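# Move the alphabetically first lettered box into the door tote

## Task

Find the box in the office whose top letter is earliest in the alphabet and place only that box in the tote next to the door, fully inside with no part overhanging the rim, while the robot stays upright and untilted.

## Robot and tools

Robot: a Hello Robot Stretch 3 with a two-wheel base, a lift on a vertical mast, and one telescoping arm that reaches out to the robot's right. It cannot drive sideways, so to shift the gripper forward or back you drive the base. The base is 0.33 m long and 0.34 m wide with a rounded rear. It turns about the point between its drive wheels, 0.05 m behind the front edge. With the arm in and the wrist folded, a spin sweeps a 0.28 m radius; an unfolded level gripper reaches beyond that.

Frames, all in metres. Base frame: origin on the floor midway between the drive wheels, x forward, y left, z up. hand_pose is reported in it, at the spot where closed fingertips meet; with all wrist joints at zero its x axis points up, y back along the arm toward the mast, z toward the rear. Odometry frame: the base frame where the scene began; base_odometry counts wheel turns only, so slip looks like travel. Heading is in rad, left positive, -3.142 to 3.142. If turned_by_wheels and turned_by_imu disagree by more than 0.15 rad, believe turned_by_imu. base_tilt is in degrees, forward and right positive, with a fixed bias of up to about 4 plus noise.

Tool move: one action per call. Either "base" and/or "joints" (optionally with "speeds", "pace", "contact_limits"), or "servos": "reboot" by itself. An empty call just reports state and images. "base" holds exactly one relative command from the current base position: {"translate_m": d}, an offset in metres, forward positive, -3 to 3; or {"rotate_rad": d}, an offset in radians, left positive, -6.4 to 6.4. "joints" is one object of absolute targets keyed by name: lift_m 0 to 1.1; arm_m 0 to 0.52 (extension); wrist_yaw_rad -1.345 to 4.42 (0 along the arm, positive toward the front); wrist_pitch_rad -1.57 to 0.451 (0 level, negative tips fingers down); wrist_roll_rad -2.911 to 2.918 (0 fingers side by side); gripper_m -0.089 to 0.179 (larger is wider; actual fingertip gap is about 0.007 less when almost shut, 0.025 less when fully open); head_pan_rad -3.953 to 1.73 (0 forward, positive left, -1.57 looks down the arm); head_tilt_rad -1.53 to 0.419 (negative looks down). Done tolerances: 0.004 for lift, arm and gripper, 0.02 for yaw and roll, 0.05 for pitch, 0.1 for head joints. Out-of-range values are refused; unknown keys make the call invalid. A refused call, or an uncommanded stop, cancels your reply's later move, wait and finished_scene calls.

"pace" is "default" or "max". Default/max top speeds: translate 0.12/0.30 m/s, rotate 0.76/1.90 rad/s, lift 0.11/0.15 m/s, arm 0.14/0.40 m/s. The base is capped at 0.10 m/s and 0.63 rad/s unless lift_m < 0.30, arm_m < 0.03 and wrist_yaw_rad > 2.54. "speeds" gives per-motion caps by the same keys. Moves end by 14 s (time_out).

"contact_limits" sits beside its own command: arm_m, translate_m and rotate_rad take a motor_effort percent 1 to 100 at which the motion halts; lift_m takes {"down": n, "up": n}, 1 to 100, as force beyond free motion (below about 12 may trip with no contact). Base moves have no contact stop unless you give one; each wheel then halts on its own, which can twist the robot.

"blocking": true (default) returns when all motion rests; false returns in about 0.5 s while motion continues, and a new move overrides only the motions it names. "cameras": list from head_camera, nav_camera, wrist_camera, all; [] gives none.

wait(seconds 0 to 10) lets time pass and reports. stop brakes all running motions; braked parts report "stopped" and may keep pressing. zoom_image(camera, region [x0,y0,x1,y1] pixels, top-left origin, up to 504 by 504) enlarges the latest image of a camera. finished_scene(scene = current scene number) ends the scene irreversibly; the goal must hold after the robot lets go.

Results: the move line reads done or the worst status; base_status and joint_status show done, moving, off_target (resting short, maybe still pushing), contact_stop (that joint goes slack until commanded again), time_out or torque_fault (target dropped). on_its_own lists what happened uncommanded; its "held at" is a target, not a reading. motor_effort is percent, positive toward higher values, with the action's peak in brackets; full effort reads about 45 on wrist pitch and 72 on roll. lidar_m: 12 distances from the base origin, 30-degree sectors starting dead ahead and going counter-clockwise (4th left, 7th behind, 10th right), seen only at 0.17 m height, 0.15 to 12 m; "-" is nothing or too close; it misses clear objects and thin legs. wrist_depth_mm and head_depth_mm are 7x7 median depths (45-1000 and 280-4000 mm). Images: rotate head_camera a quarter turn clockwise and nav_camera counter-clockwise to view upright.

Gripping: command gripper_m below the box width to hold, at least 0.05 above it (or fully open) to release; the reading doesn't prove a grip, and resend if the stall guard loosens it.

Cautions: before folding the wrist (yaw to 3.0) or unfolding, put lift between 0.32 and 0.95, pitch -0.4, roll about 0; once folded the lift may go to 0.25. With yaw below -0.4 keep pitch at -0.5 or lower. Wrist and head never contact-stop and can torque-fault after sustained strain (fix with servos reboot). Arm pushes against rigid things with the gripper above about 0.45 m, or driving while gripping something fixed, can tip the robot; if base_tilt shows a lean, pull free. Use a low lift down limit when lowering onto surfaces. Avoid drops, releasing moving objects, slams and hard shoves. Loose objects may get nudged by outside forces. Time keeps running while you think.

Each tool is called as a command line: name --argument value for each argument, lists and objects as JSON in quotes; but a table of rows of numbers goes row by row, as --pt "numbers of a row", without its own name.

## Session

move --joints '{"head_pan_rad": 0.0, "head_tilt_rad": -0.35}' --pace "max" --cameras '["head_camera", "nav_camera"]'

move --joints '{"head_pan_rad": -3.0, "head_tilt_rad": -0.4}' --pace "max" --cameras '["head_camera", "nav_camera"]'

Scene clock: 0.73 s.
move: done
base_odometry: x=+0.000 y=+0.000 heading=+0.000
turned_by_wheels: +0.000
turned_by_imu: +0.000
base_tilt: forward=+1.1 right=+0.0
lidar_m: 0.73 0.74 0.91 1.57 1.59 1.09 1.00 1.01 1.25 1.55 1.23 0.80
head_depth_mm: 616 664 709 757 811 872 949 / 609 647 689 742 798 871 952 / 606 645 685 733 792 854 928 / 600 638 680 729 783 849 920 / 595 633 674 720 778 840 910 / 594 628 667 713 766 830 899 / 589 624 663 708 760 821 889
base_status: not commanded
joint_positions: lift_m=+0.337 arm_m=+0.002 wrist_yaw_rad=+3.032 wrist_pitch_rad=-0.535 wrist_roll_rad=+0.000 gripper_m=+0.037 head_pan_rad=+0.000 head_tilt_rad=-0.349
joint_status: all done
measured_speeds: all 0
motor_effort: left_wheel=-0.6(0.8) right_wheel=+2.3(2.6) lift_m=+27.4(27.4) arm_m=-10.1(10.1) wrist_yaw_rad=+0.7(1.1) wrist_pitch_rad=+2.4(2.6) wrist_roll_rad=+0.8(1.0) gripper_m=-0.4(0.9) head_pan_rad=+0.7(1.6) head_tilt_rad=-2.3(3.9)
hand_pose: x=+0.0015 y=+0.0602 z=+0.3248 quat_wxyz=(+0.224, +0.691, +0.150, +0.671) (m; base frame)
wrist_depth_mm: - 140 - - - - 746 / - 156 - - - - - / 888 178 201 879 876 867 - / 727 690 201 715 724 727 690 / 604 612 219 608 603 610 613 / 522 515 128 146 511 526 525 / 457 312 292 299 435 454 461
pictures: head_camera (sideways), nav_camera (sideways)
Images, in order (width x height): head_camera 896x504, nav_camera 672x504.

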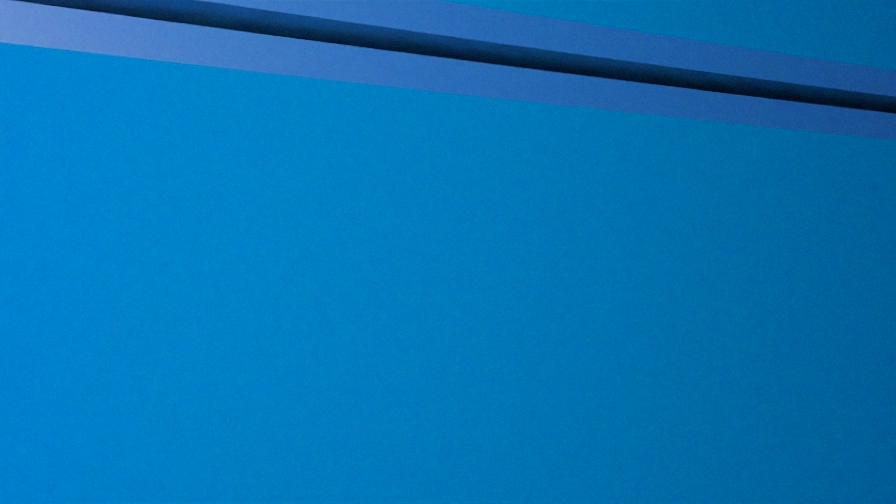

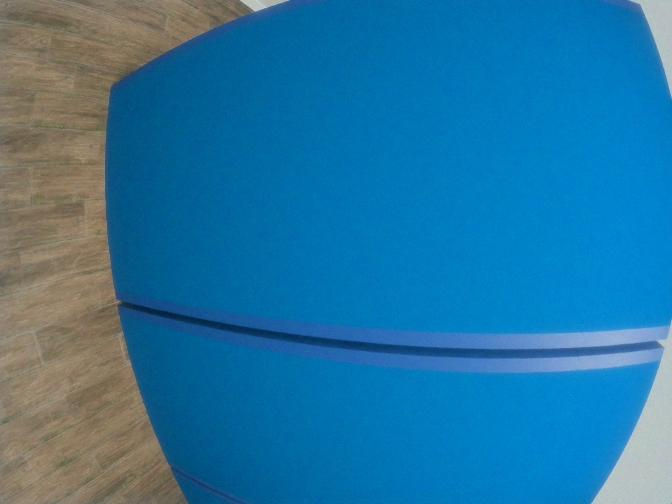

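Scene clock: 3.53 s.
move: done
base_odometry: x=+0.000 y=+0.000 heading=+0.000
turned_by_wheels: +0.000
turned_by_imu: +0.000
base_tilt: forward=+1.0 right=+0.0
lidar_m: 0.73 0.74 0.91 1.57 1.58 1.09 1.00 1.01 1.25 1.55 1.23 0.80
head_depth_mm: 838 895 956 1034 1122 1223 1353 / 840 901 964 1039 1126 1236 1342 / 843 901 967 1046 1135 1245 1354 / 850 906 974 1053 1146 1259 1361 / 854 908 975 1060 1150 1256 1371 / 852 911 982 1063 1153 1264 1360 / 861 920 985 1074 1157 1281 1366
base_status: not commanded
joint_positions: lift_m=+0.337 arm_m=+0.002 wrist_yaw_rad=+3.032 wrist_pitch_rad=-0.535 wrist_roll_rad=+0.000 gripper_m=+0.037 head_pan_rad=-3.015 head_tilt_rad=-0.400
joint_status: all done
measured_speeds: translate_m=+0.000 rotate_rad=+0.000 lift_m=+0.000 arm_m=+0.000 wrist_yaw_rad=+0.000 wrist_pitch_rad=+0.000 wrist_roll_rad=+0.000 head_pan_rad=+0.024 head_tilt_rad=+0.000
motor_effort: left_wheel=-0.5(0.8) right_wheel=+2.1(3.0) lift_m=+28.5(28.7) arm_m=-18.0(18.1) wrist_yaw_rad=+1.4(1.4) wrist_pitch_rad=+2.2(2.8) wrist_roll_rad=+0.9(1.1) gripper_m=+0.1(1.3) head_pan_rad=+2.2(5.3) head_tilt_rad=-1.5(4.3)
hand_pose: x=+0.0015 y=+0.0602 z=+0.3248 quat_wxyz=(+0.224, +0.691, +0.150, +0.671) (m; base frame)
wrist_depth_mm: - 140 - - - - 736 / - 155 - - - - - / 901 176 204 896 889 880 - / 729 679 200 721 727 713 693 / 604 607 219 597 609 601 603 / 523 523 128 146 502 524 516 / 450 310 291 300 434 454 452
pictures: head_camera (sideways), nav_camera (sideways)
Images, in order (width x height): head_camera 896x504, nav_camera 672x504.

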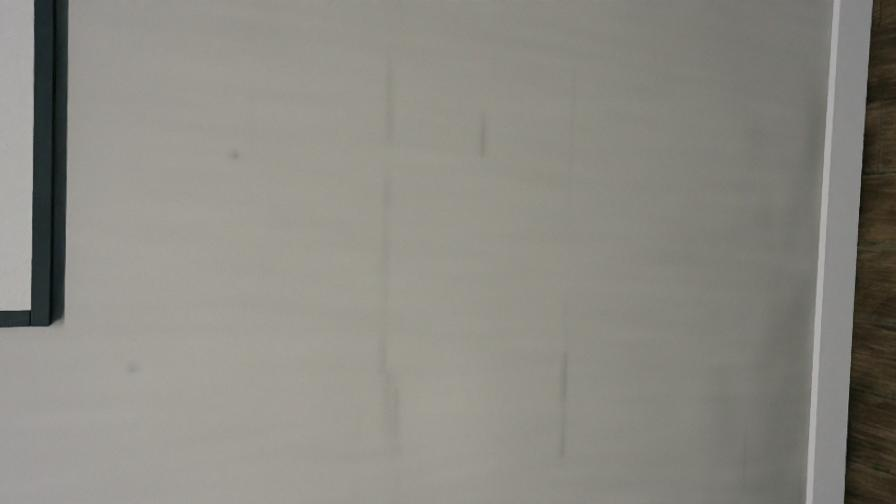

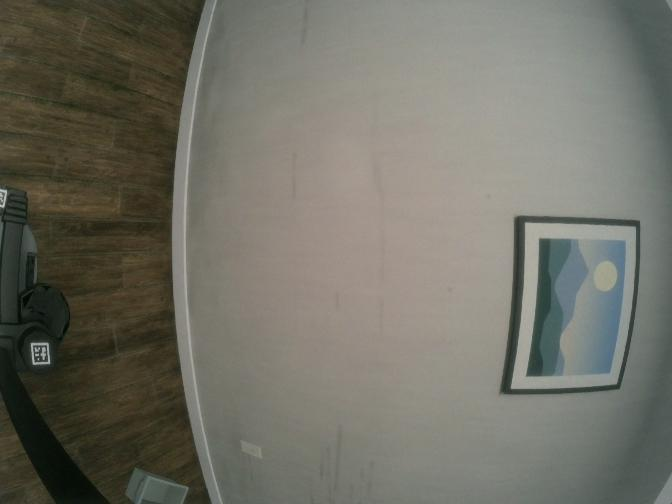

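move --joints '{"head_pan_rad": 1.57, "head_tilt_rad": -0.45}' --cameras '["head_camera", "nav_camera"]'

move --joints '{"head_pan_rad": -1.57, "head_tilt_rad": -0.35}' --cameras '["head_camera", "nav_camera"]'

Scene clock: 25.73 s.
move: done
base_odometry: x=+0.000 y=+0.000 heading=+0.000
turned_by_wheels: +0.000
turned_by_imu: +0.001
base_tilt: forward=+1.2 right=+0.2
lidar_m: 0.73 0.74 0.91 1.57 1.59 1.09 1.00 1.01 1.25 1.55 1.23 0.80
head_depth_mm: 1379 1501 1626 1775 1947 1674 1396 / 1375 1478 1604 1783 1929 1687 1397 / 1357 1475 1600 1747 1902 1667 1392 / 1340 1445 1574 1717 1886 1679 1381 / 1333 1431 1554 1695 1865 1675 1388 / 1328 1416 1542 1683 1874 1678 1386 / 1320 1433 1546 1673 1849 1675 1414
base_status: not commanded
joint_positions: lift_m=+0.337 arm_m=+0.002 wrist_yaw_rad=+3.032 wrist_pitch_rad=-0.535 wrist_roll_rad=+0.000 gripper_m=+0.037 head_pan_rad=+1.585 head_tilt_rad=-0.451
joint_status: all done
measured_speeds: translate_m=+0.000 rotate_rad=+0.000 lift_m=+0.000 arm_m=+0.000 wrist_yaw_rad=+0.000 wrist_pitch_rad=+0.000 wrist_roll_rad=+0.000 head_pan_rad=-0.024 head_tilt_rad=+0.000
motor_effort: left_wheel=-0.3(0.7) right_wheel=+1.8(2.7) lift_m=+31.3(31.5) arm_m=-21.9(22.5) wrist_yaw_rad=+1.1(1.4) wrist_pitch_rad=+2.1(2.8) wrist_roll_rad=+0.7(1.1) gripper_m=+0.2(1.3) head_pan_rad=-2.6(4.5) head_tilt_rad=-1.2(5.8)
hand_pose: x=+0.0015 y=+0.0602 z=+0.3248 quat_wxyz=(+0.224, +0.691, +0.150, +0.671) (m; base frame)
wrist_depth_mm: - 140 - - - - 729 / - 156 - - - - - / 901 176 202 895 879 867 - / 736 687 200 713 718 731 705 / 597 609 220 610 599 609 600 / 517 522 128 146 505 518 517 / 462 308 297 304 435 454 459
pictures: head_camera (sideways), nav_camera (sideways)
Images, in order (width x height): head_camera 896x504, nav_camera 672x504.

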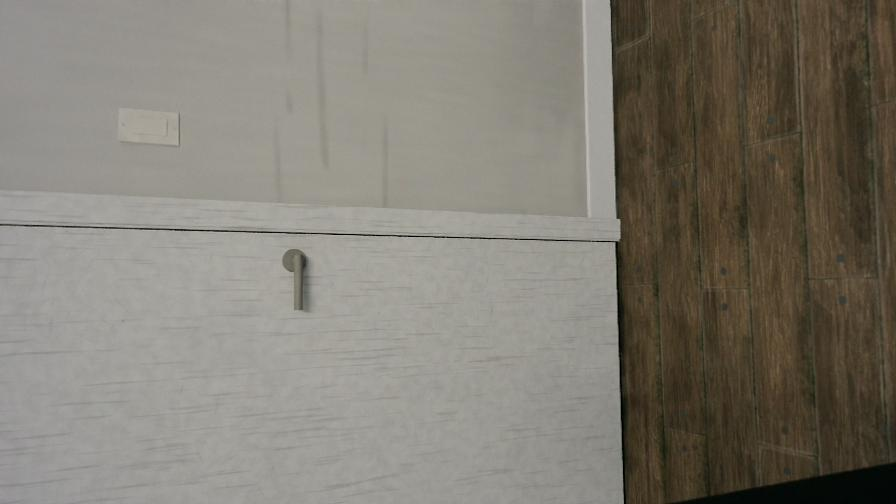

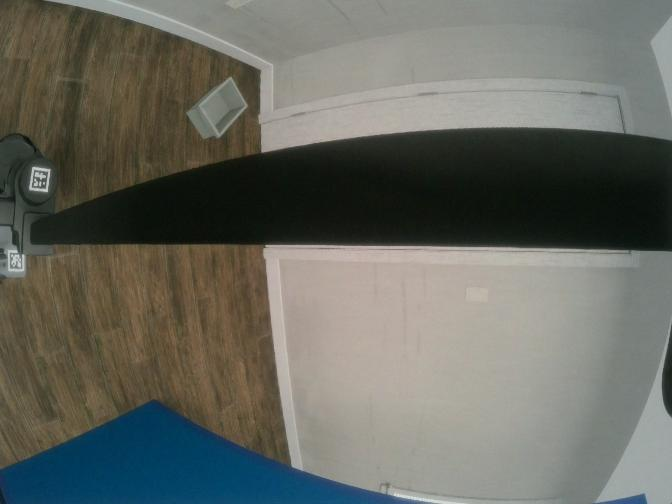

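Scene clock: 27.50 s.
move: done
base_odometry: x=+0.000 y=+0.000 heading=+0.000
turned_by_wheels: +0.000
turned_by_imu: +0.000
base_tilt: forward=+0.9 right=-0.1
lidar_m: 0.73 0.74 0.91 1.57 1.59 1.09 1.00 1.01 1.26 1.55 1.23 0.80
head_depth_mm: 1968 2058 2140 2083 2264 1877 1518 / 1957 2060 2149 2335 2209 1885 1518 / 1917 2055 2123 2329 2441 1858 1511 / 1897 2004 2112 2307 2390 1857 1495 / 1876 1989 2080 1779 2261 1835 1496 / 1857 1962 2041 1714 2254 1847 1499 / 1832 1927 2028 2199 2289 1836 1489
base_status: not commanded
joint_positions: lift_m=+0.337 arm_m=+0.002 wrist_yaw_rad=+3.032 wrist_pitch_rad=-0.535 wrist_roll_rad=+0.000 gripper_m=+0.037 head_pan_rad=-1.624 head_tilt_rad=-0.352
joint_status: all done
measured_speeds: all 0
motor_effort: left_wheel=-0.3(0.8) right_wheel=+2.3(2.8) lift_m=+31.9(32.3) arm_m=-21.7(22.3) wrist_yaw_rad=+0.4(1.3) wrist_pitch_rad=+2.3(2.8) wrist_roll_rad=+1.0(1.1) gripper_m=-0.3(1.2) head_pan_rad=+3.4(5.2) head_tilt_rad=+3.7(6.2)
hand_pose: x=+0.0015 y=+0.0602 z=+0.3248 quat_wxyz=(+0.224, +0.691, +0.150, +0.671) (m; base frame)
wrist_depth_mm: - 140 - - - - 731 / - 155 - - - - - / 890 176 203 887 887 851 - / 724 694 201 720 719 725 692 / 601 607 220 605 602 600 605 / 516 529 128 146 506 521 515 / 457 308 293 299 432 457 454
pictures: head_camera (sideways), nav_camera (sideways)
Images, in order (width x height): head_camera 896x504, nav_camera 672x504.

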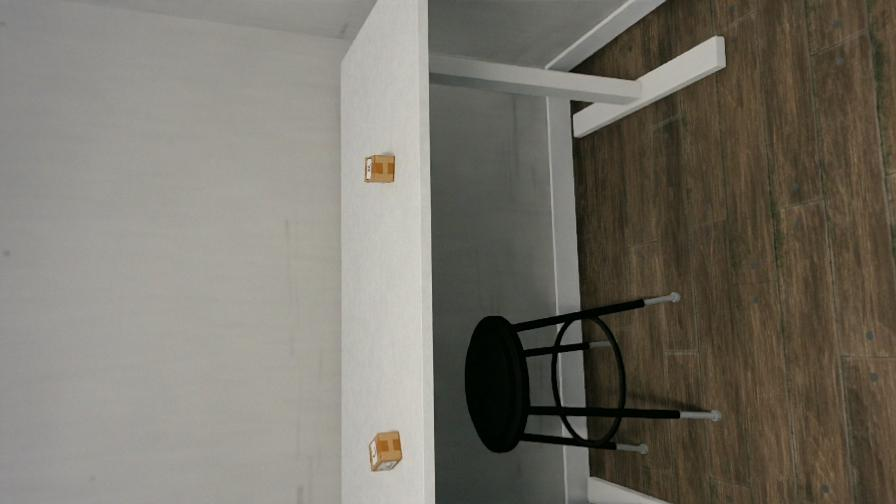

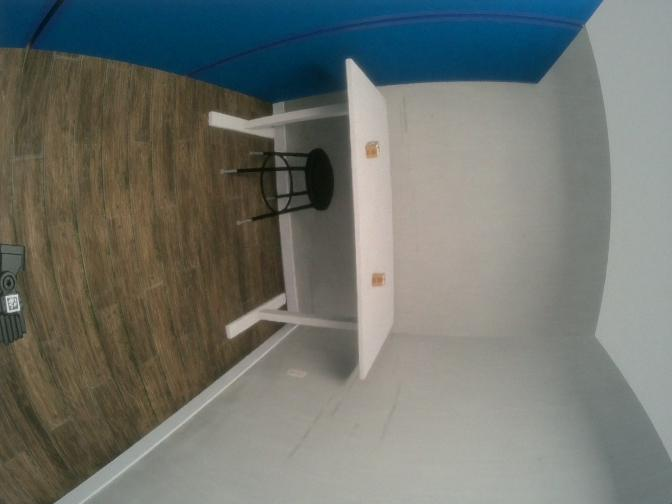

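zoom_image --camera "head_camera" --region '[355, 140, 405, 190]'

zoom_image --camera "head_camera" --region '[360, 425, 410, 475]'

move --base '{"rotate_rad": -1.5}' --joints '{"lift_m": 0.28, "head_pan_rad": 0.0, "head_tilt_rad": -0.35}' --pace "max" --cameras '["head_camera"]'

Scaled by 10.080 from the camera's 896x504 image, which has a finer 1280x720 frame.

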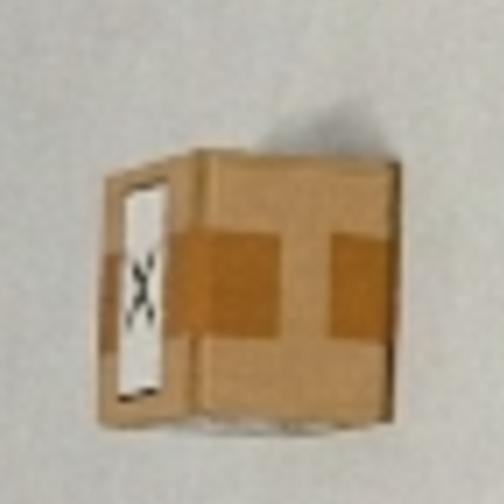

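Scaled by 10.080 from the camera's 896x504 image, which has a finer 1280x720 frame.

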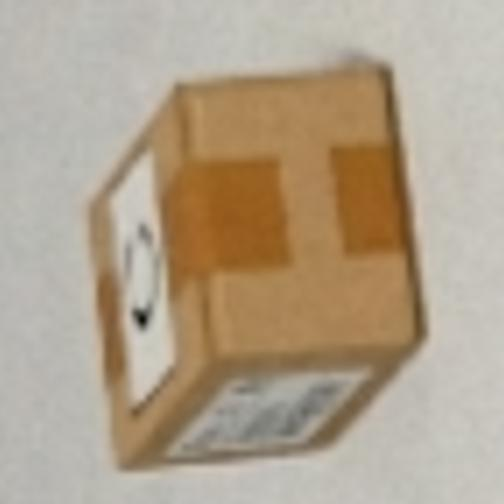

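Scene clock: 37.03 s.
move: done
base_odometry: x=+0.000 y=+0.000 heading=-1.500
turned_by_wheels: -1.500
turned_by_imu: -1.493
base_tilt: forward=+1.0 right=+0.0
lidar_m: 1.55 1.11 0.77 0.73 0.75 1.68 1.57 1.51 1.06 1.00 1.02 1.34
head_depth_mm: 1845 1990 2038 2251 2363 1891 1509 / 1868 1990 2079 2269 2358 1875 1504 / 1873 1996 2063 2250 2380 1883 1510 / 1857 1990 2077 1739 2274 1871 1502 / 1882 2004 2063 1734 2231 1863 1493 / 1873 1998 2071 1864 2338 1843 1478 / 1894 1991 2079 2039 2158 1863 1489
base_status: done
joint_positions: lift_m=+0.280 arm_m=+0.002 wrist_yaw_rad=+3.032 wrist_pitch_rad=-0.536 wrist_roll_rad=+0.000 gripper_m=+0.037 head_pan_rad=+0.013 head_tilt_rad=-0.349
joint_status: all done
measured_speeds: translate_m=+0.000 rotate_rad=+0.000 lift_m=+0.000 arm_m=+0.000 wrist_yaw_rad=+0.000 wrist_pitch_rad=+0.000 wrist_roll_rad=+0.000 head_pan_rad=-0.024 head_tilt_rad=+0.000
motor_effort: left_wheel=+9.0(17.4) right_wheel=-6.8(16.1) lift_m=+21.6(29.4) arm_m=-21.8(22.8) wrist_yaw_rad=+0.6(1.2) wrist_pitch_rad=+2.5(3.0) wrist_roll_rad=+0.8(1.0) gripper_m=-0.8(1.4) head_pan_rad=-2.6(5.4) head_tilt_rad=+3.8(5.5)
hand_pose: x=+0.0014 y=+0.0601 z=+0.2672 quat_wxyz=(+0.224, +0.691, +0.150, +0.671) (m; base frame)
wrist_depth_mm: - 140 152 - 750 - - / - 154 161 - 782 - - / 731 174 180 777 784 771 785 / 628 612 201 634 639 636 624 / 532 527 220 528 527 530 527 / 455 277 128 261 444 454 454 / 244 251 237 243 382 397 400
pictures: head_camera (sideways)
Images, in order (width x height): head_camera 896x504.

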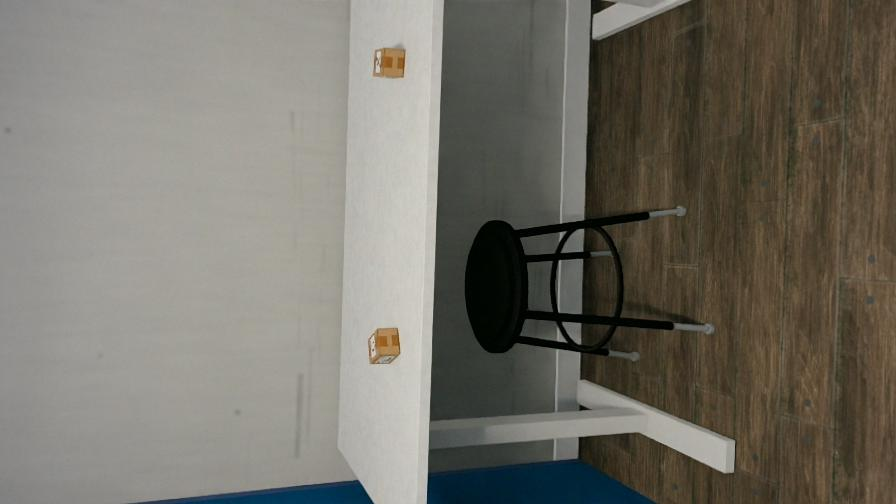

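move --base '{"translate_m": 0.75}' --joints '{"head_pan_rad": 0.15, "head_tilt_rad": -0.42}' --pace "max" --contact_limits '{"translate_m": 50}' --cameras '["head_camera"]'

Scene clock: 62.50 s.
move: done
base_odometry: x=+0.054 y=-0.748 heading=-1.499
turned_by_wheels: +0.000
turned_by_imu: +0.000
base_tilt: forward=+1.0 right=-0.1
lidar_m: 0.90 0.82 0.82 0.77 0.79 1.04 2.31 1.45 1.01 0.96 0.98 1.17
head_depth_mm: 1168 1250 1342 1075 764 1682 1424 / 1189 1264 1363 1080 763 1678 1420 / 1211 1293 1385 1068 789 1584 1393 / 1220 1303 1396 1060 790 1086 1384 / 1236 1326 1413 1055 820 1297 1346 / 1261 1352 1437 1061 820 1736 1419 / 1274 1363 1452 1050 851 1395 1372
base_status: done
joint_positions: lift_m=+0.280 arm_m=+0.002 wrist_yaw_rad=+3.032 wrist_pitch_rad=-0.536 wrist_roll_rad=+0.000 gripper_m=+0.037 head_pan_rad=+0.150 head_tilt_rad=-0.420
joint_status: all done
measured_speeds: all 0
motor_effort: left_wheel=+11.1(20.8) right_wheel=-3.1(7.7) lift_m=+28.5(32.0) arm_m=-15.1(19.1) wrist_yaw_rad=+0.6(1.3) wrist_pitch_rad=+2.4(3.0) wrist_roll_rad=+0.8(1.0) gripper_m=-0.4(1.4) head_pan_rad=+2.3(4.3) head_tilt_rad=-1.4(3.6)
contact_limits: translate_m 50 (maximum 100)
hand_pose: x=+0.0014 y=+0.0601 z=+0.2672 quat_wxyz=(+0.224, +0.691, +0.150, +0.671) (m; base frame)
wrist_depth_mm: 658 140 151 - 798 800 - / 725 155 161 - 876 896 938 / 740 176 198 767 790 793 747 / 641 607 201 633 640 633 640 / 526 525 220 523 529 526 531 / 457 280 128 262 441 455 461 / 244 249 238 245 387 398 402
pictures: head_camera (sideways)
Images, in order (width x height): head_camera 896x504.

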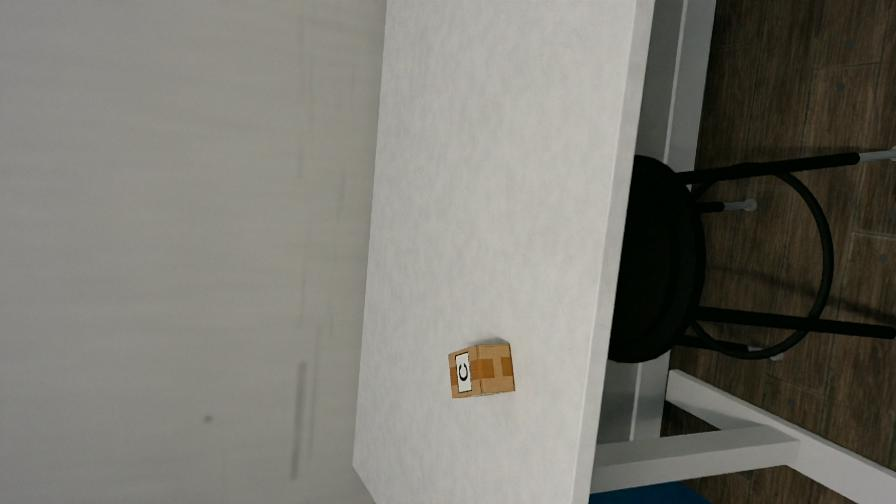

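zoom_image --camera "head_camera" --region '[440, 345, 490, 400]'

Scaled by 9.164 from the camera's 896x504 image, which has a finer 1280x720 frame.

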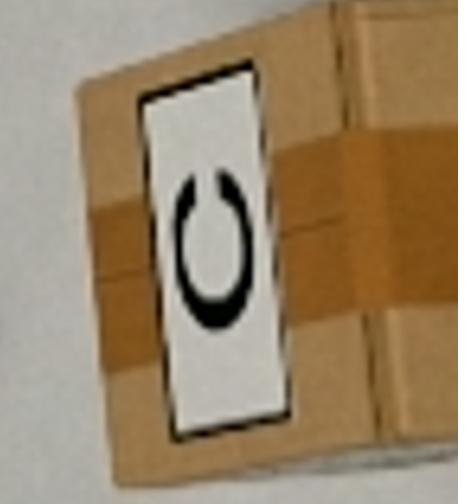

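move --base '{"translate_m": -1.67}' --pace "max" --contact_limits '{"translate_m": 50}' --cameras '[]'

move --base '{"rotate_rad": 1.62}' --joints '{"head_pan_rad": 0.0, "head_tilt_rad": -0.35}' --pace "max" --cameras '["head_camera"]'

move --base '{"translate_m": 1.6}' --pace "max" --contact_limits '{"translate_m": 50}' --cameras '["head_camera"]'

move --base '{"rotate_rad": -1.353}' --pace "max" --cameras '["head_camera"]'

Scene clock: 101.57 s.
move: done
base_odometry: x=-0.066 y=+0.918 heading=-1.499
turned_by_wheels: +0.000
turned_by_imu: +0.004
base_tilt: forward=+1.0 right=-0.2
lidar_m: 2.67 1.02 0.74 0.89 1.03 0.72 0.66 0.68 0.89 1.05 1.08 1.41
head_depth_mm: 2584 2758 2955 3093 2260 1748 1417 / 2643 2774 2953 2934 2231 1740 1415 / 2654 2851 2715 2977 2227 1730 1413 / 2709 2921 3073 2950 2250 1723 1413 / 2393 2528 2630 2764 2212 1727 1404 / 1758 1828 1889 1981 2039 1700 1413 / 1399 1447 1474 1526 1570 1607 1415
base_status: done
joint_positions: lift_m=+0.280 arm_m=+0.002 wrist_yaw_rad=+3.032 wrist_pitch_rad=-0.536 wrist_roll_rad=+0.000 gripper_m=+0.037 head_pan_rad=+0.150 head_tilt_rad=-0.420
joint_status: not commanded
measured_speeds: all 0
motor_effort: left_wheel=-3.7(13.7) right_wheel=-3.1(15.6) lift_m=+30.0(32.2) arm_m=-5.8(12.7) wrist_yaw_rad=+0.8(1.4) wrist_pitch_rad=+2.3(3.1) wrist_roll_rad=+0.7(1.3) gripper_m=+0.7(1.4) head_pan_rad=+2.6(4.2) head_tilt_rad=-1.4(3.4)
contact_limits: translate_m 50 (maximum 100)
hand_pose: x=+0.0014 y=+0.0601 z=+0.2672 quat_wxyz=(+0.224, +0.691, +0.150, +0.671) (m; base frame)
wrist_depth_mm: - 140 - - 688 - - / - 155 898 - 771 - - / 793 177 203 791 772 776 787 / 636 614 201 635 627 640 640 / 528 530 220 535 529 527 535 / 457 277 127 262 442 453 454 / 243 249 238 243 380 399 397
pictures: none
No camera images: "cameras" was empty.

Scene clock: 103.70 s.
move: done
base_odometry: x=-0.066 y=+0.918 heading=+0.120
turned_by_wheels: +1.620
turned_by_imu: +1.614
base_tilt: forward=+1.0 right=+0.0
lidar_m: 1.00 0.99 0.71 0.66 0.68 0.92 1.05 1.09 1.46 2.68 0.98 0.73
head_depth_mm: 3162 3327 1003 983 958 939 930 / 3250 3418 3603 3673 2469 1805 1397 / 3230 3440 3556 3419 2457 1859 1502 / 3259 3427 3638 3644 2452 1872 1502 / 3300 3426 3698 3589 2427 1863 1500 / 2675 2716 2795 2883 2456 1840 1490 / 1893 1942 1938 2026 2038 1847 1490
base_status: done
joint_positions: lift_m=+0.280 arm_m=+0.002 wrist_yaw_rad=+3.032 wrist_pitch_rad=-0.536 wrist_roll_rad=+0.000 gripper_m=+0.037 head_pan_rad=+0.001 head_tilt_rad=-0.352
joint_status: all done
measured_speeds: all 0
motor_effort: left_wheel=-10.0(17.0) right_wheel=+8.9(17.7) lift_m=+26.2(29.8) arm_m=-21.1(21.1) wrist_yaw_rad=+0.5(1.4) wrist_pitch_rad=+2.7(3.0) wrist_roll_rad=+0.7(1.1) gripper_m=-0.5(1.2) head_pan_rad=-2.8(5.5) head_tilt_rad=+3.8(5.6)
hand_pose: x=+0.0014 y=+0.0601 z=+0.2672 quat_wxyz=(+0.224, +0.691, +0.150, +0.671) (m; base frame)
wrist_depth_mm: - 140 151 642 - - - / - 154 162 718 - - - / - 170 178 749 754 787 783 / 628 605 201 636 627 626 630 / 541 522 219 539 537 524 536 / 453 278 128 262 439 458 459 / 244 250 239 243 383 401 399
pictures: head_camera (sideways)
Images, in order (width x height): head_camera 896x504.

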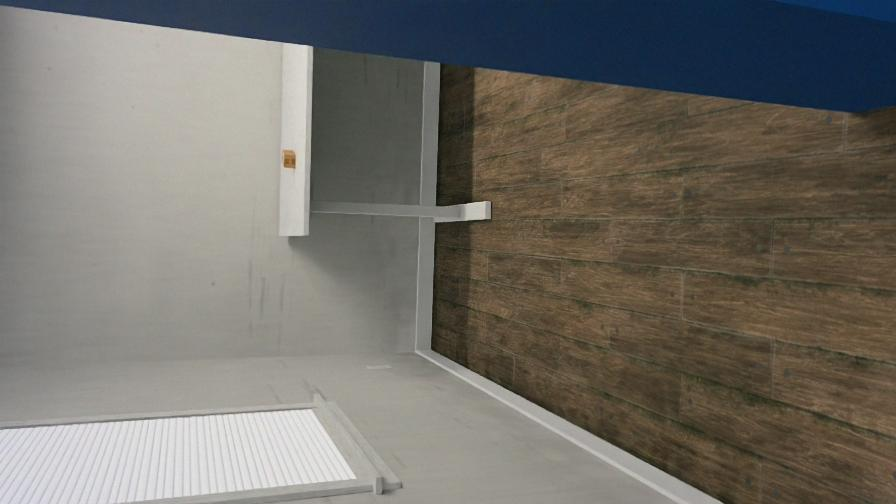

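Scene clock: 110.43 s.
move: done
base_odometry: x=+1.523 y=+1.110 heading=+0.120
turned_by_wheels: +0.000
turned_by_imu: -0.001
base_tilt: forward=+1.0 right=-0.1
lidar_m: 1.65 1.05 0.75 0.72 0.74 1.00 2.57 0.52 1.20 2.10 2.76 2.11
head_depth_mm: 1813 1915 2021 1634 2269 1879 1521 / 1818 1928 2007 1577 2288 1883 1521 / 1820 1915 2034 1618 2285 1897 1500 / 1826 1931 2040 2143 2291 1873 1499 / 1845 1928 2051 2210 2319 1855 1505 / 1834 1921 2092 2216 2336 1858 1507 / 1855 1937 2050 2160 2157 1870 1495
base_status: done
joint_positions: lift_m=+0.280 arm_m=+0.002 wrist_yaw_rad=+3.032 wrist_pitch_rad=-0.536 wrist_roll_rad=+0.000 gripper_m=+0.037 head_pan_rad=+0.000 head_tilt_rad=-0.349
joint_status: not commanded
measured_speeds: all 0
motor_effort: left_wheel=+5.0(15.3) right_wheel=+3.4(15.2) lift_m=+21.9(26.1) arm_m=-19.4(22.7) wrist_yaw_rad=+0.8(1.4) wrist_pitch_rad=+2.6(3.0) wrist_roll_rad=+0.8(1.1) gripper_m=-0.6(1.4) head_pan_rad=-3.3(4.5) head_tilt_rad=+1.6(5.2)
contact_limits: translate_m 50 (maximum 100)
hand_pose: x=+0.0014 y=+0.0601 z=+0.2672 quat_wxyz=(+0.224, +0.691, +0.150, +0.671) (m; base frame)
wrist_depth_mm: - 140 152 - - - - / - 154 161 - - - - / 762 174 179 742 783 785 768 / 639 617 202 623 640 620 621 / 532 535 221 534 527 527 528 / 457 277 127 262 443 450 457 / 242 251 236 244 383 396 400
pictures: head_camera (sideways)
Images, in order (width x height): head_camera 896x504.

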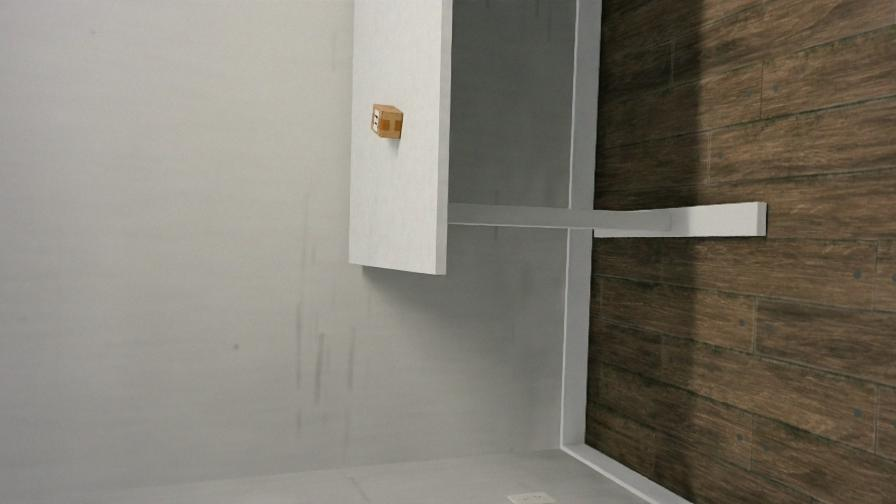

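Scene clock: 112.40 s.
move: done
base_odometry: x=+1.523 y=+1.110 heading=-1.232
turned_by_wheels: -1.353
turned_by_imu: -1.347
base_tilt: forward=+0.8 right=-0.3
lidar_m: 2.76 2.11 2.12 1.62 0.87 0.73 0.72 0.81 1.32 0.53 0.51 1.20
head_depth_mm: 2564 2718 2822 2962 2487 1870 1515 / 2592 2760 2875 3057 2480 1876 1512 / 2703 2827 2916 3155 2505 1889 1505 / 2737 2904 2977 3279 2489 1872 1498 / 2792 2986 3063 3322 2463 1841 1509 / 2866 3047 3282 3399 2450 1851 1497 / 2971 3213 3436 3527 2463 1838 1494
base_status: done
joint_positions: lift_m=+0.280 arm_m=+0.002 wrist_yaw_rad=+3.032 wrist_pitch_rad=-0.536 wrist_roll_rad=+0.000 gripper_m=+0.037 head_pan_rad=+0.000 head_tilt_rad=-0.349
joint_status: not commanded
measured_speeds: all 0
motor_effort: left_wheel=+9.5(17.7) right_wheel=-9.2(15.6) lift_m=+25.5(25.8) arm_m=-21.7(22.4) wrist_yaw_rad=+1.1(1.4) wrist_pitch_rad=+2.3(2.9) wrist_roll_rad=+0.8(1.1) gripper_m=+0.0(1.0) head_pan_rad=-2.3(3.7) head_tilt_rad=+2.2(3.6)
hand_pose: x=+0.0014 y=+0.0601 z=+0.2672 quat_wxyz=(+0.224, +0.691, +0.150, +0.671) (m; base frame)
wrist_depth_mm: - 141 - - - - - / - 155 912 - - - - / 743 177 203 798 776 771 775 / 626 607 201 627 633 640 631 / 526 530 221 531 529 536 527 / 457 278 127 262 444 458 458 / 241 251 237 245 381 400 401
pictures: head_camera (sideways)
Images, in order (width x height): head_camera 896x504.

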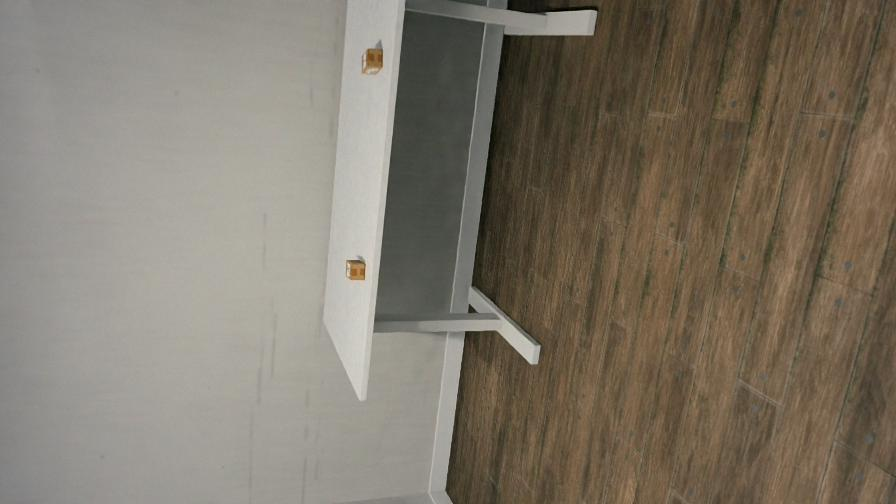

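zoom_image --camera "head_camera" --region '[350, 40, 394, 84]'

zoom_image --camera "head_camera" --region '[336, 248, 380, 292]'

move --base '{"translate_m": 1.2}' --joints '{"head_pan_rad": 1.15, "head_tilt_rad": -0.4}' --pace "max" --contact_limits '{"translate_m": 50}' --cameras '["head_camera", "nav_camera"]'

Scaled by 11.455 from the camera's 896x504 image, which has a finer 1280x720 frame.

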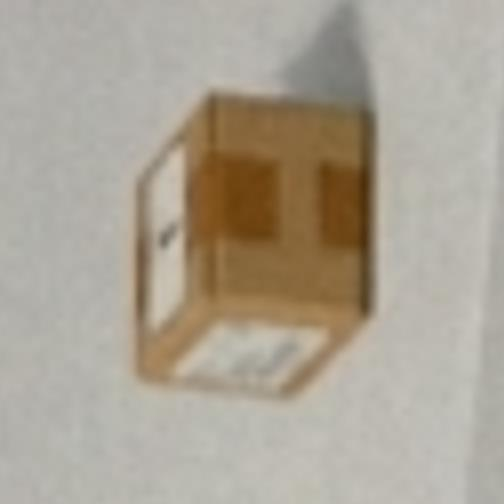

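Scaled by 11.455 from the camera's 896x504 image, which has a finer 1280x720 frame.

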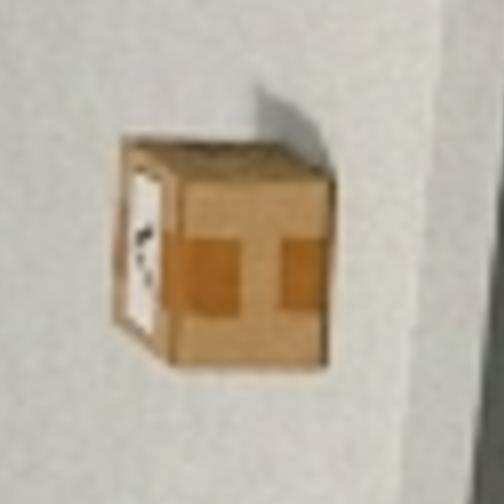

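Scene clock: 122.23 s.
move: done
base_odometry: x=+1.922 y=-0.022 heading=-1.232
turned_by_wheels: +0.000
turned_by_imu: +0.000
base_tilt: forward=+1.0 right=+0.0
lidar_m: 1.64 1.59 1.44 1.87 2.10 1.90 1.89 1.13 0.70 0.69 1.13 1.46
head_depth_mm: 1699 1837 1949 2141 2235 1795 1445 / 1682 1801 1937 2078 2186 1786 1441 / 1651 1781 1893 2080 2180 1784 1437 / 1645 1750 1840 1348 2134 1760 1432 / 1615 1720 1800 1349 2071 1734 1439 / 1585 1685 1747 1350 2103 1742 1426 / 1565 1676 1719 1251 2060 1760 1439
base_status: done
joint_positions: lift_m=+0.280 arm_m=+0.002 wrist_yaw_rad=+3.032 wrist_pitch_rad=-0.536 wrist_roll_rad=+0.000 gripper_m=+0.037 head_pan_rad=+1.151 head_tilt_rad=-0.400
joint_status: all done
measured_speeds: all 0
motor_effort: left_wheel=+11.4(17.6) right_wheel=-4.2(11.9) lift_m=+20.2(31.9) arm_m=-13.4(19.0) wrist_yaw_rad=+1.2(1.4) wrist_pitch_rad=+2.5(3.0) wrist_roll_rad=+0.9(1.1) gripper_m=+0.1(1.4) head_pan_rad=-2.9(5.4) head_tilt_rad=-1.5(3.8)
contact_limits: translate_m 50 (maximum 100)
hand_pose: x=+0.0014 y=+0.0601 z=+0.2672 quat_wxyz=(+0.224, +0.691, +0.150, +0.671) (m; base frame)
wrist_depth_mm: - 141 - - - - - / - 155 914 - - - - / 799 178 203 777 790 790 781 / 628 605 202 629 627 632 621 / 532 536 219 529 530 526 531 / 451 275 128 261 441 453 457 / 242 249 237 243 383 402 399
pictures: head_camera (sideways), nav_camera (sideways)
Images, in order (width x height): head_camera 896x504, nav_camera 672x504.

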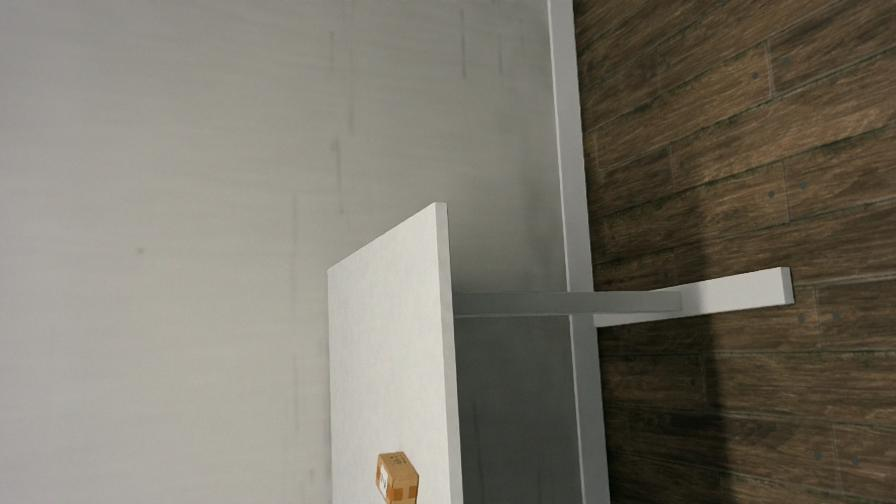

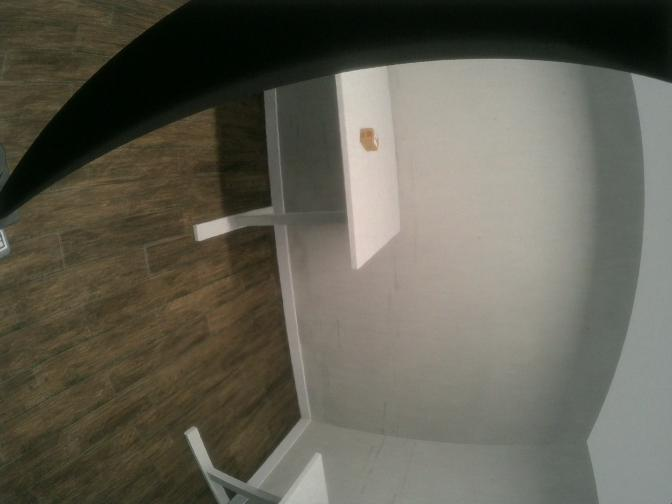

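move --joints '{"head_pan_rad": 1.65, "head_tilt_rad": -0.4}' --pace "max" --cameras '["head_camera"]'

Scene clock: 130.13 s.
move: done
base_odometry: x=+1.922 y=-0.022 heading=-1.232
turned_by_wheels: +0.000
turned_by_imu: +0.001
base_tilt: forward=+1.0 right=-0.2
lidar_m: 1.64 1.60 1.44 1.87 2.10 1.89 1.89 1.13 0.70 0.69 1.13 1.46
head_depth_mm: 1564 1659 1731 1297 2024 1721 1458 / 1607 1702 1792 1283 2091 1790 1446 / 1655 1778 1838 1380 2145 1784 1444 / 1728 1825 1910 2121 2196 1766 1435 / 1778 1886 1912 2215 2287 1758 1438 / 1860 1965 1909 2334 2272 1757 1437 / 1902 2054 1905 1846 2005 1813 -
base_status: not commanded
joint_positions: lift_m=+0.280 arm_m=+0.002 wrist_yaw_rad=+3.032 wrist_pitch_rad=-0.536 wrist_roll_rad=+0.000 gripper_m=+0.037 head_pan_rad=+1.655 head_tilt_rad=-0.400
joint_status: all done
measured_speeds: all 0
motor_effort: left_wheel=+11.6(11.8) right_wheel=-3.9(4.3) lift_m=+22.9(23.1) arm_m=-10.0(10.8) wrist_yaw_rad=+0.8(1.2) wrist_pitch_rad=+2.5(2.9) wrist_roll_rad=+0.9(1.0) gripper_m=-0.4(1.1) head_pan_rad=+2.6(4.9) head_tilt_rad=-1.4(4.0)
contact_limits: translate_m 50 (maximum 100)
hand_pose: x=+0.0014 y=+0.0601 z=+0.2672 quat_wxyz=(+0.224, +0.691, +0.150, +0.671) (m; base frame)
wrist_depth_mm: - 141 - - - - - / - 155 898 - - - - / 769 176 202 778 774 773 766 / 621 615 201 635 631 622 628 / 529 529 221 531 524 528 531 / 454 278 128 263 443 456 448 / 243 249 237 242 382 396 400
pictures: head_camera (sideways)
Images, in order (width x height): head_camera 896x504.

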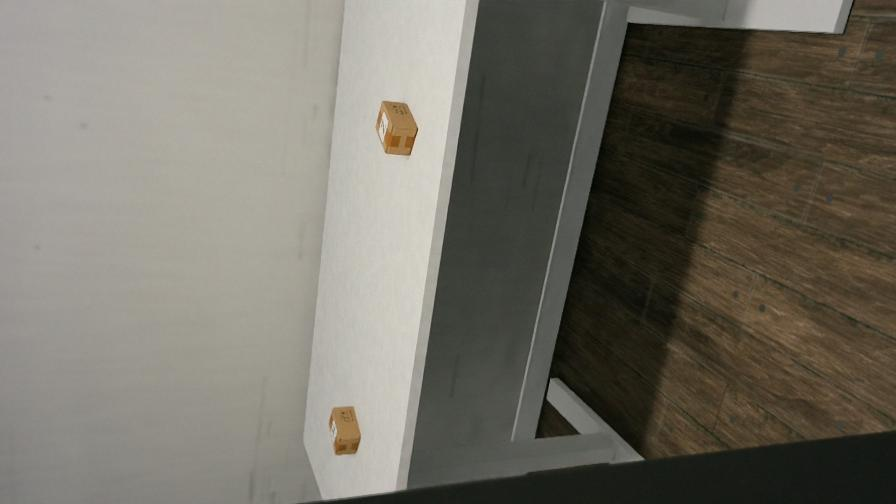

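zoom_image --camera "head_camera" --region '[365, 95, 425, 160]'

zoom_image --camera "head_camera" --region '[318, 400, 368, 460]'

move --joints '{"head_pan_rad": 0.05, "head_tilt_rad": -0.4}' --pace "max" --cameras '["head_camera"]'

Scaled by 7.754 from the camera's 896x504 image, which has a finer 1280x720 frame.

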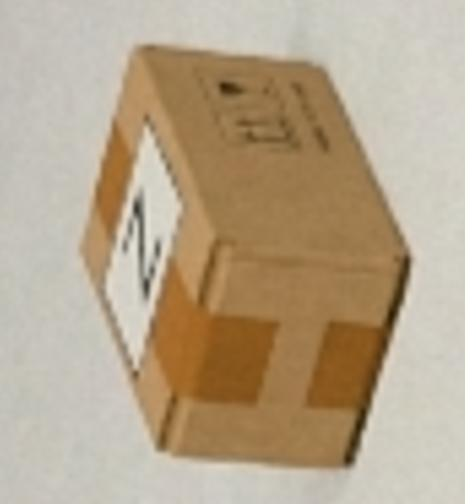

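Scaled by 8.400 from the camera's 896x504 image, which has a finer 1280x720 frame.

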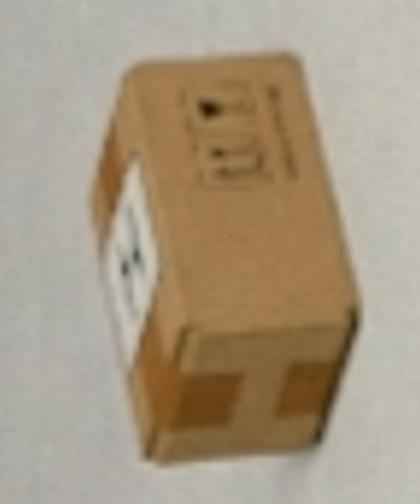

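Scene clock: 135.47 s.
move: done
base_odometry: x=+1.922 y=-0.022 heading=-1.232
turned_by_wheels: +0.000
turned_by_imu: +0.001
base_tilt: forward=+0.8 right=-0.1
lidar_m: 1.64 1.59 1.44 1.88 2.10 1.89 1.89 1.13 0.69 0.69 1.13 1.46
head_depth_mm: 1546 1639 1760 1480 1992 1769 1446 / 1581 1708 1802 1466 2070 1772 1440 / 1634 1735 1857 1457 2127 1784 1433 / 1662 1764 1920 1448 2154 1760 1425 / 1706 1838 1943 1459 2219 1758 1431 / 1756 1880 2028 1536 1998 1750 1425 / 1803 1967 2103 1532 2287 1746 1430
base_status: not commanded
joint_positions: lift_m=+0.280 arm_m=+0.002 wrist_yaw_rad=+3.032 wrist_pitch_rad=-0.536 wrist_roll_rad=+0.000 gripper_m=+0.037 head_pan_rad=+0.013 head_tilt_rad=-0.400
joint_status: all done
measured_speeds: all 0
motor_effort: left_wheel=+11.5(11.8) right_wheel=-3.9(4.2) lift_m=+25.5(25.7) arm_m=-5.7(7.2) wrist_yaw_rad=+0.9(1.2) wrist_pitch_rad=+2.4(2.8) wrist_roll_rad=+0.8(1.0) gripper_m=+0.6(1.5) head_pan_rad=+2.1(4.9) head_tilt_rad=-2.1(4.3)
contact_limits: translate_m 50 (maximum 100)
hand_pose: x=+0.0014 y=+0.0601 z=+0.2672 quat_wxyz=(+0.224, +0.691, +0.150, +0.671) (m; base frame)
wrist_depth_mm: - 140 - - - - - / - 155 906 - - - - / 797 176 202 797 772 773 778 / 631 614 202 643 637 637 626 / 533 527 220 529 522 529 526 / 450 276 127 262 442 457 454 / 243 247 236 244 384 398 398
pictures: head_camera (sideways)
Images, in order (width x height): head_camera 896x504.

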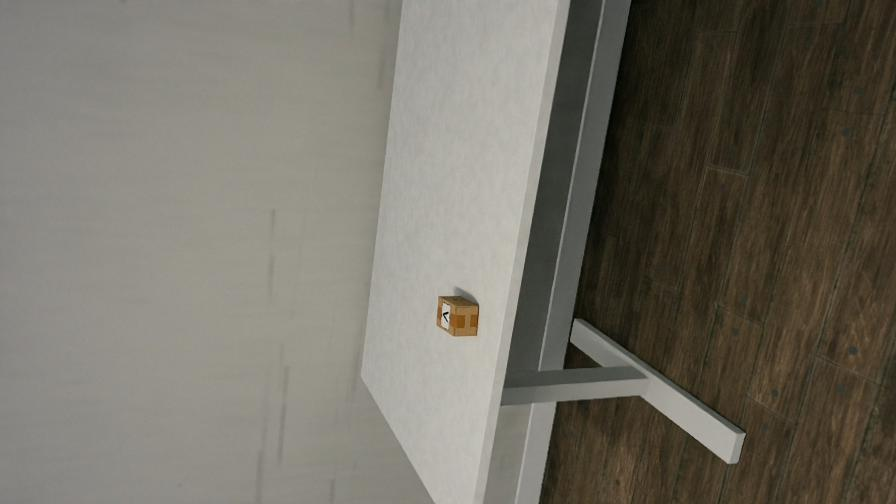

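zoom_image --camera "head_camera" --region '[430, 290, 485, 340]'

move --joints '{"head_pan_rad": -0.42, "head_tilt_rad": -0.4}' --pace "max" --cameras '["head_camera"]'

Scaled by 9.164 from the camera's 896x504 image, which has a finer 1280x720 frame.

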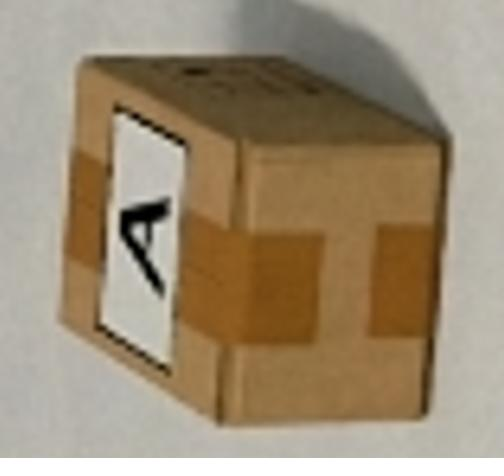

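Scene clock: 142.03 s.
move: done
base_odometry: x=+1.922 y=-0.022 heading=-1.232
turned_by_wheels: +0.000
turned_by_imu: +0.001
base_tilt: forward=+1.0 right=-0.2
lidar_m: 1.64 1.60 1.44 1.87 2.11 1.89 1.89 1.13 0.70 0.69 1.13 1.46
head_depth_mm: 1613 1769 1858 1946 1996 1679 1442 / 1651 1763 1910 1475 2096 1747 1443 / 1645 1768 1876 1461 1975 1740 1449 / 1618 1757 1858 1461 2133 1758 1431 / 1588 1695 1816 1453 2085 1753 1417 / 1572 1674 1814 1435 2086 1751 1427 / 1547 1680 1769 1428 2056 1738 1421
base_status: not commanded
joint_positions: lift_m=+0.280 arm_m=+0.002 wrist_yaw_rad=+3.032 wrist_pitch_rad=-0.536 wrist_roll_rad=+0.000 gripper_m=+0.037 head_pan_rad=-0.425 head_tilt_rad=-0.400
joint_status: all done
measured_speeds: all 0
motor_effort: left_wheel=+11.6(11.8) right_wheel=-4.4(4.4) lift_m=+28.2(28.2) arm_m=-2.3(3.2) wrist_yaw_rad=+1.1(1.1) wrist_pitch_rad=+2.5(2.7) wrist_roll_rad=+1.0(1.1) gripper_m=-0.4(1.2) head_pan_rad=-2.4(4.0) head_tilt_rad=-1.0(4.4)
contact_limits: translate_m 50 (maximum 100)
hand_pose: x=+0.0014 y=+0.0601 z=+0.2672 quat_wxyz=(+0.224, +0.691, +0.150, +0.671) (m; base frame)
wrist_depth_mm: - 140 - - - - - / - 155 923 - - - - / 789 177 203 777 789 782 776 / 635 608 201 626 628 634 633 / 524 534 221 532 524 526 533 / 452 277 127 262 443 454 454 / 242 250 238 243 381 402 407
pictures: head_camera (sideways)
Images, in order (width x height): head_camera 896x504.

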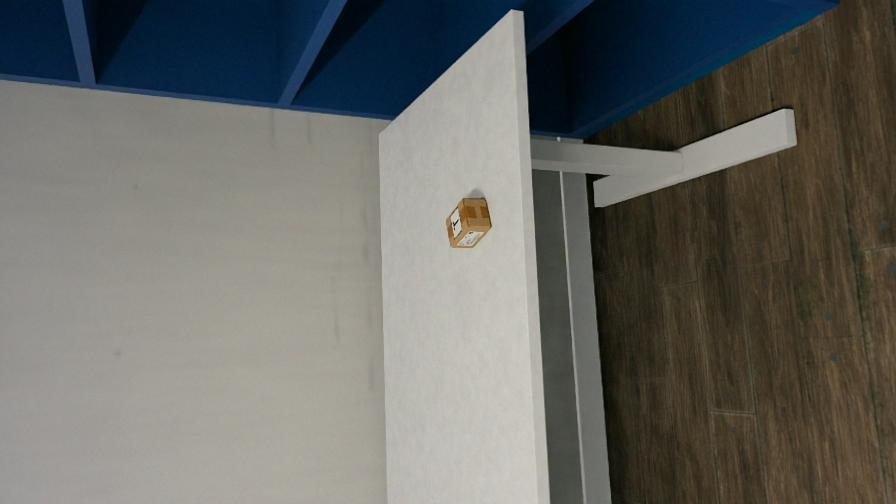

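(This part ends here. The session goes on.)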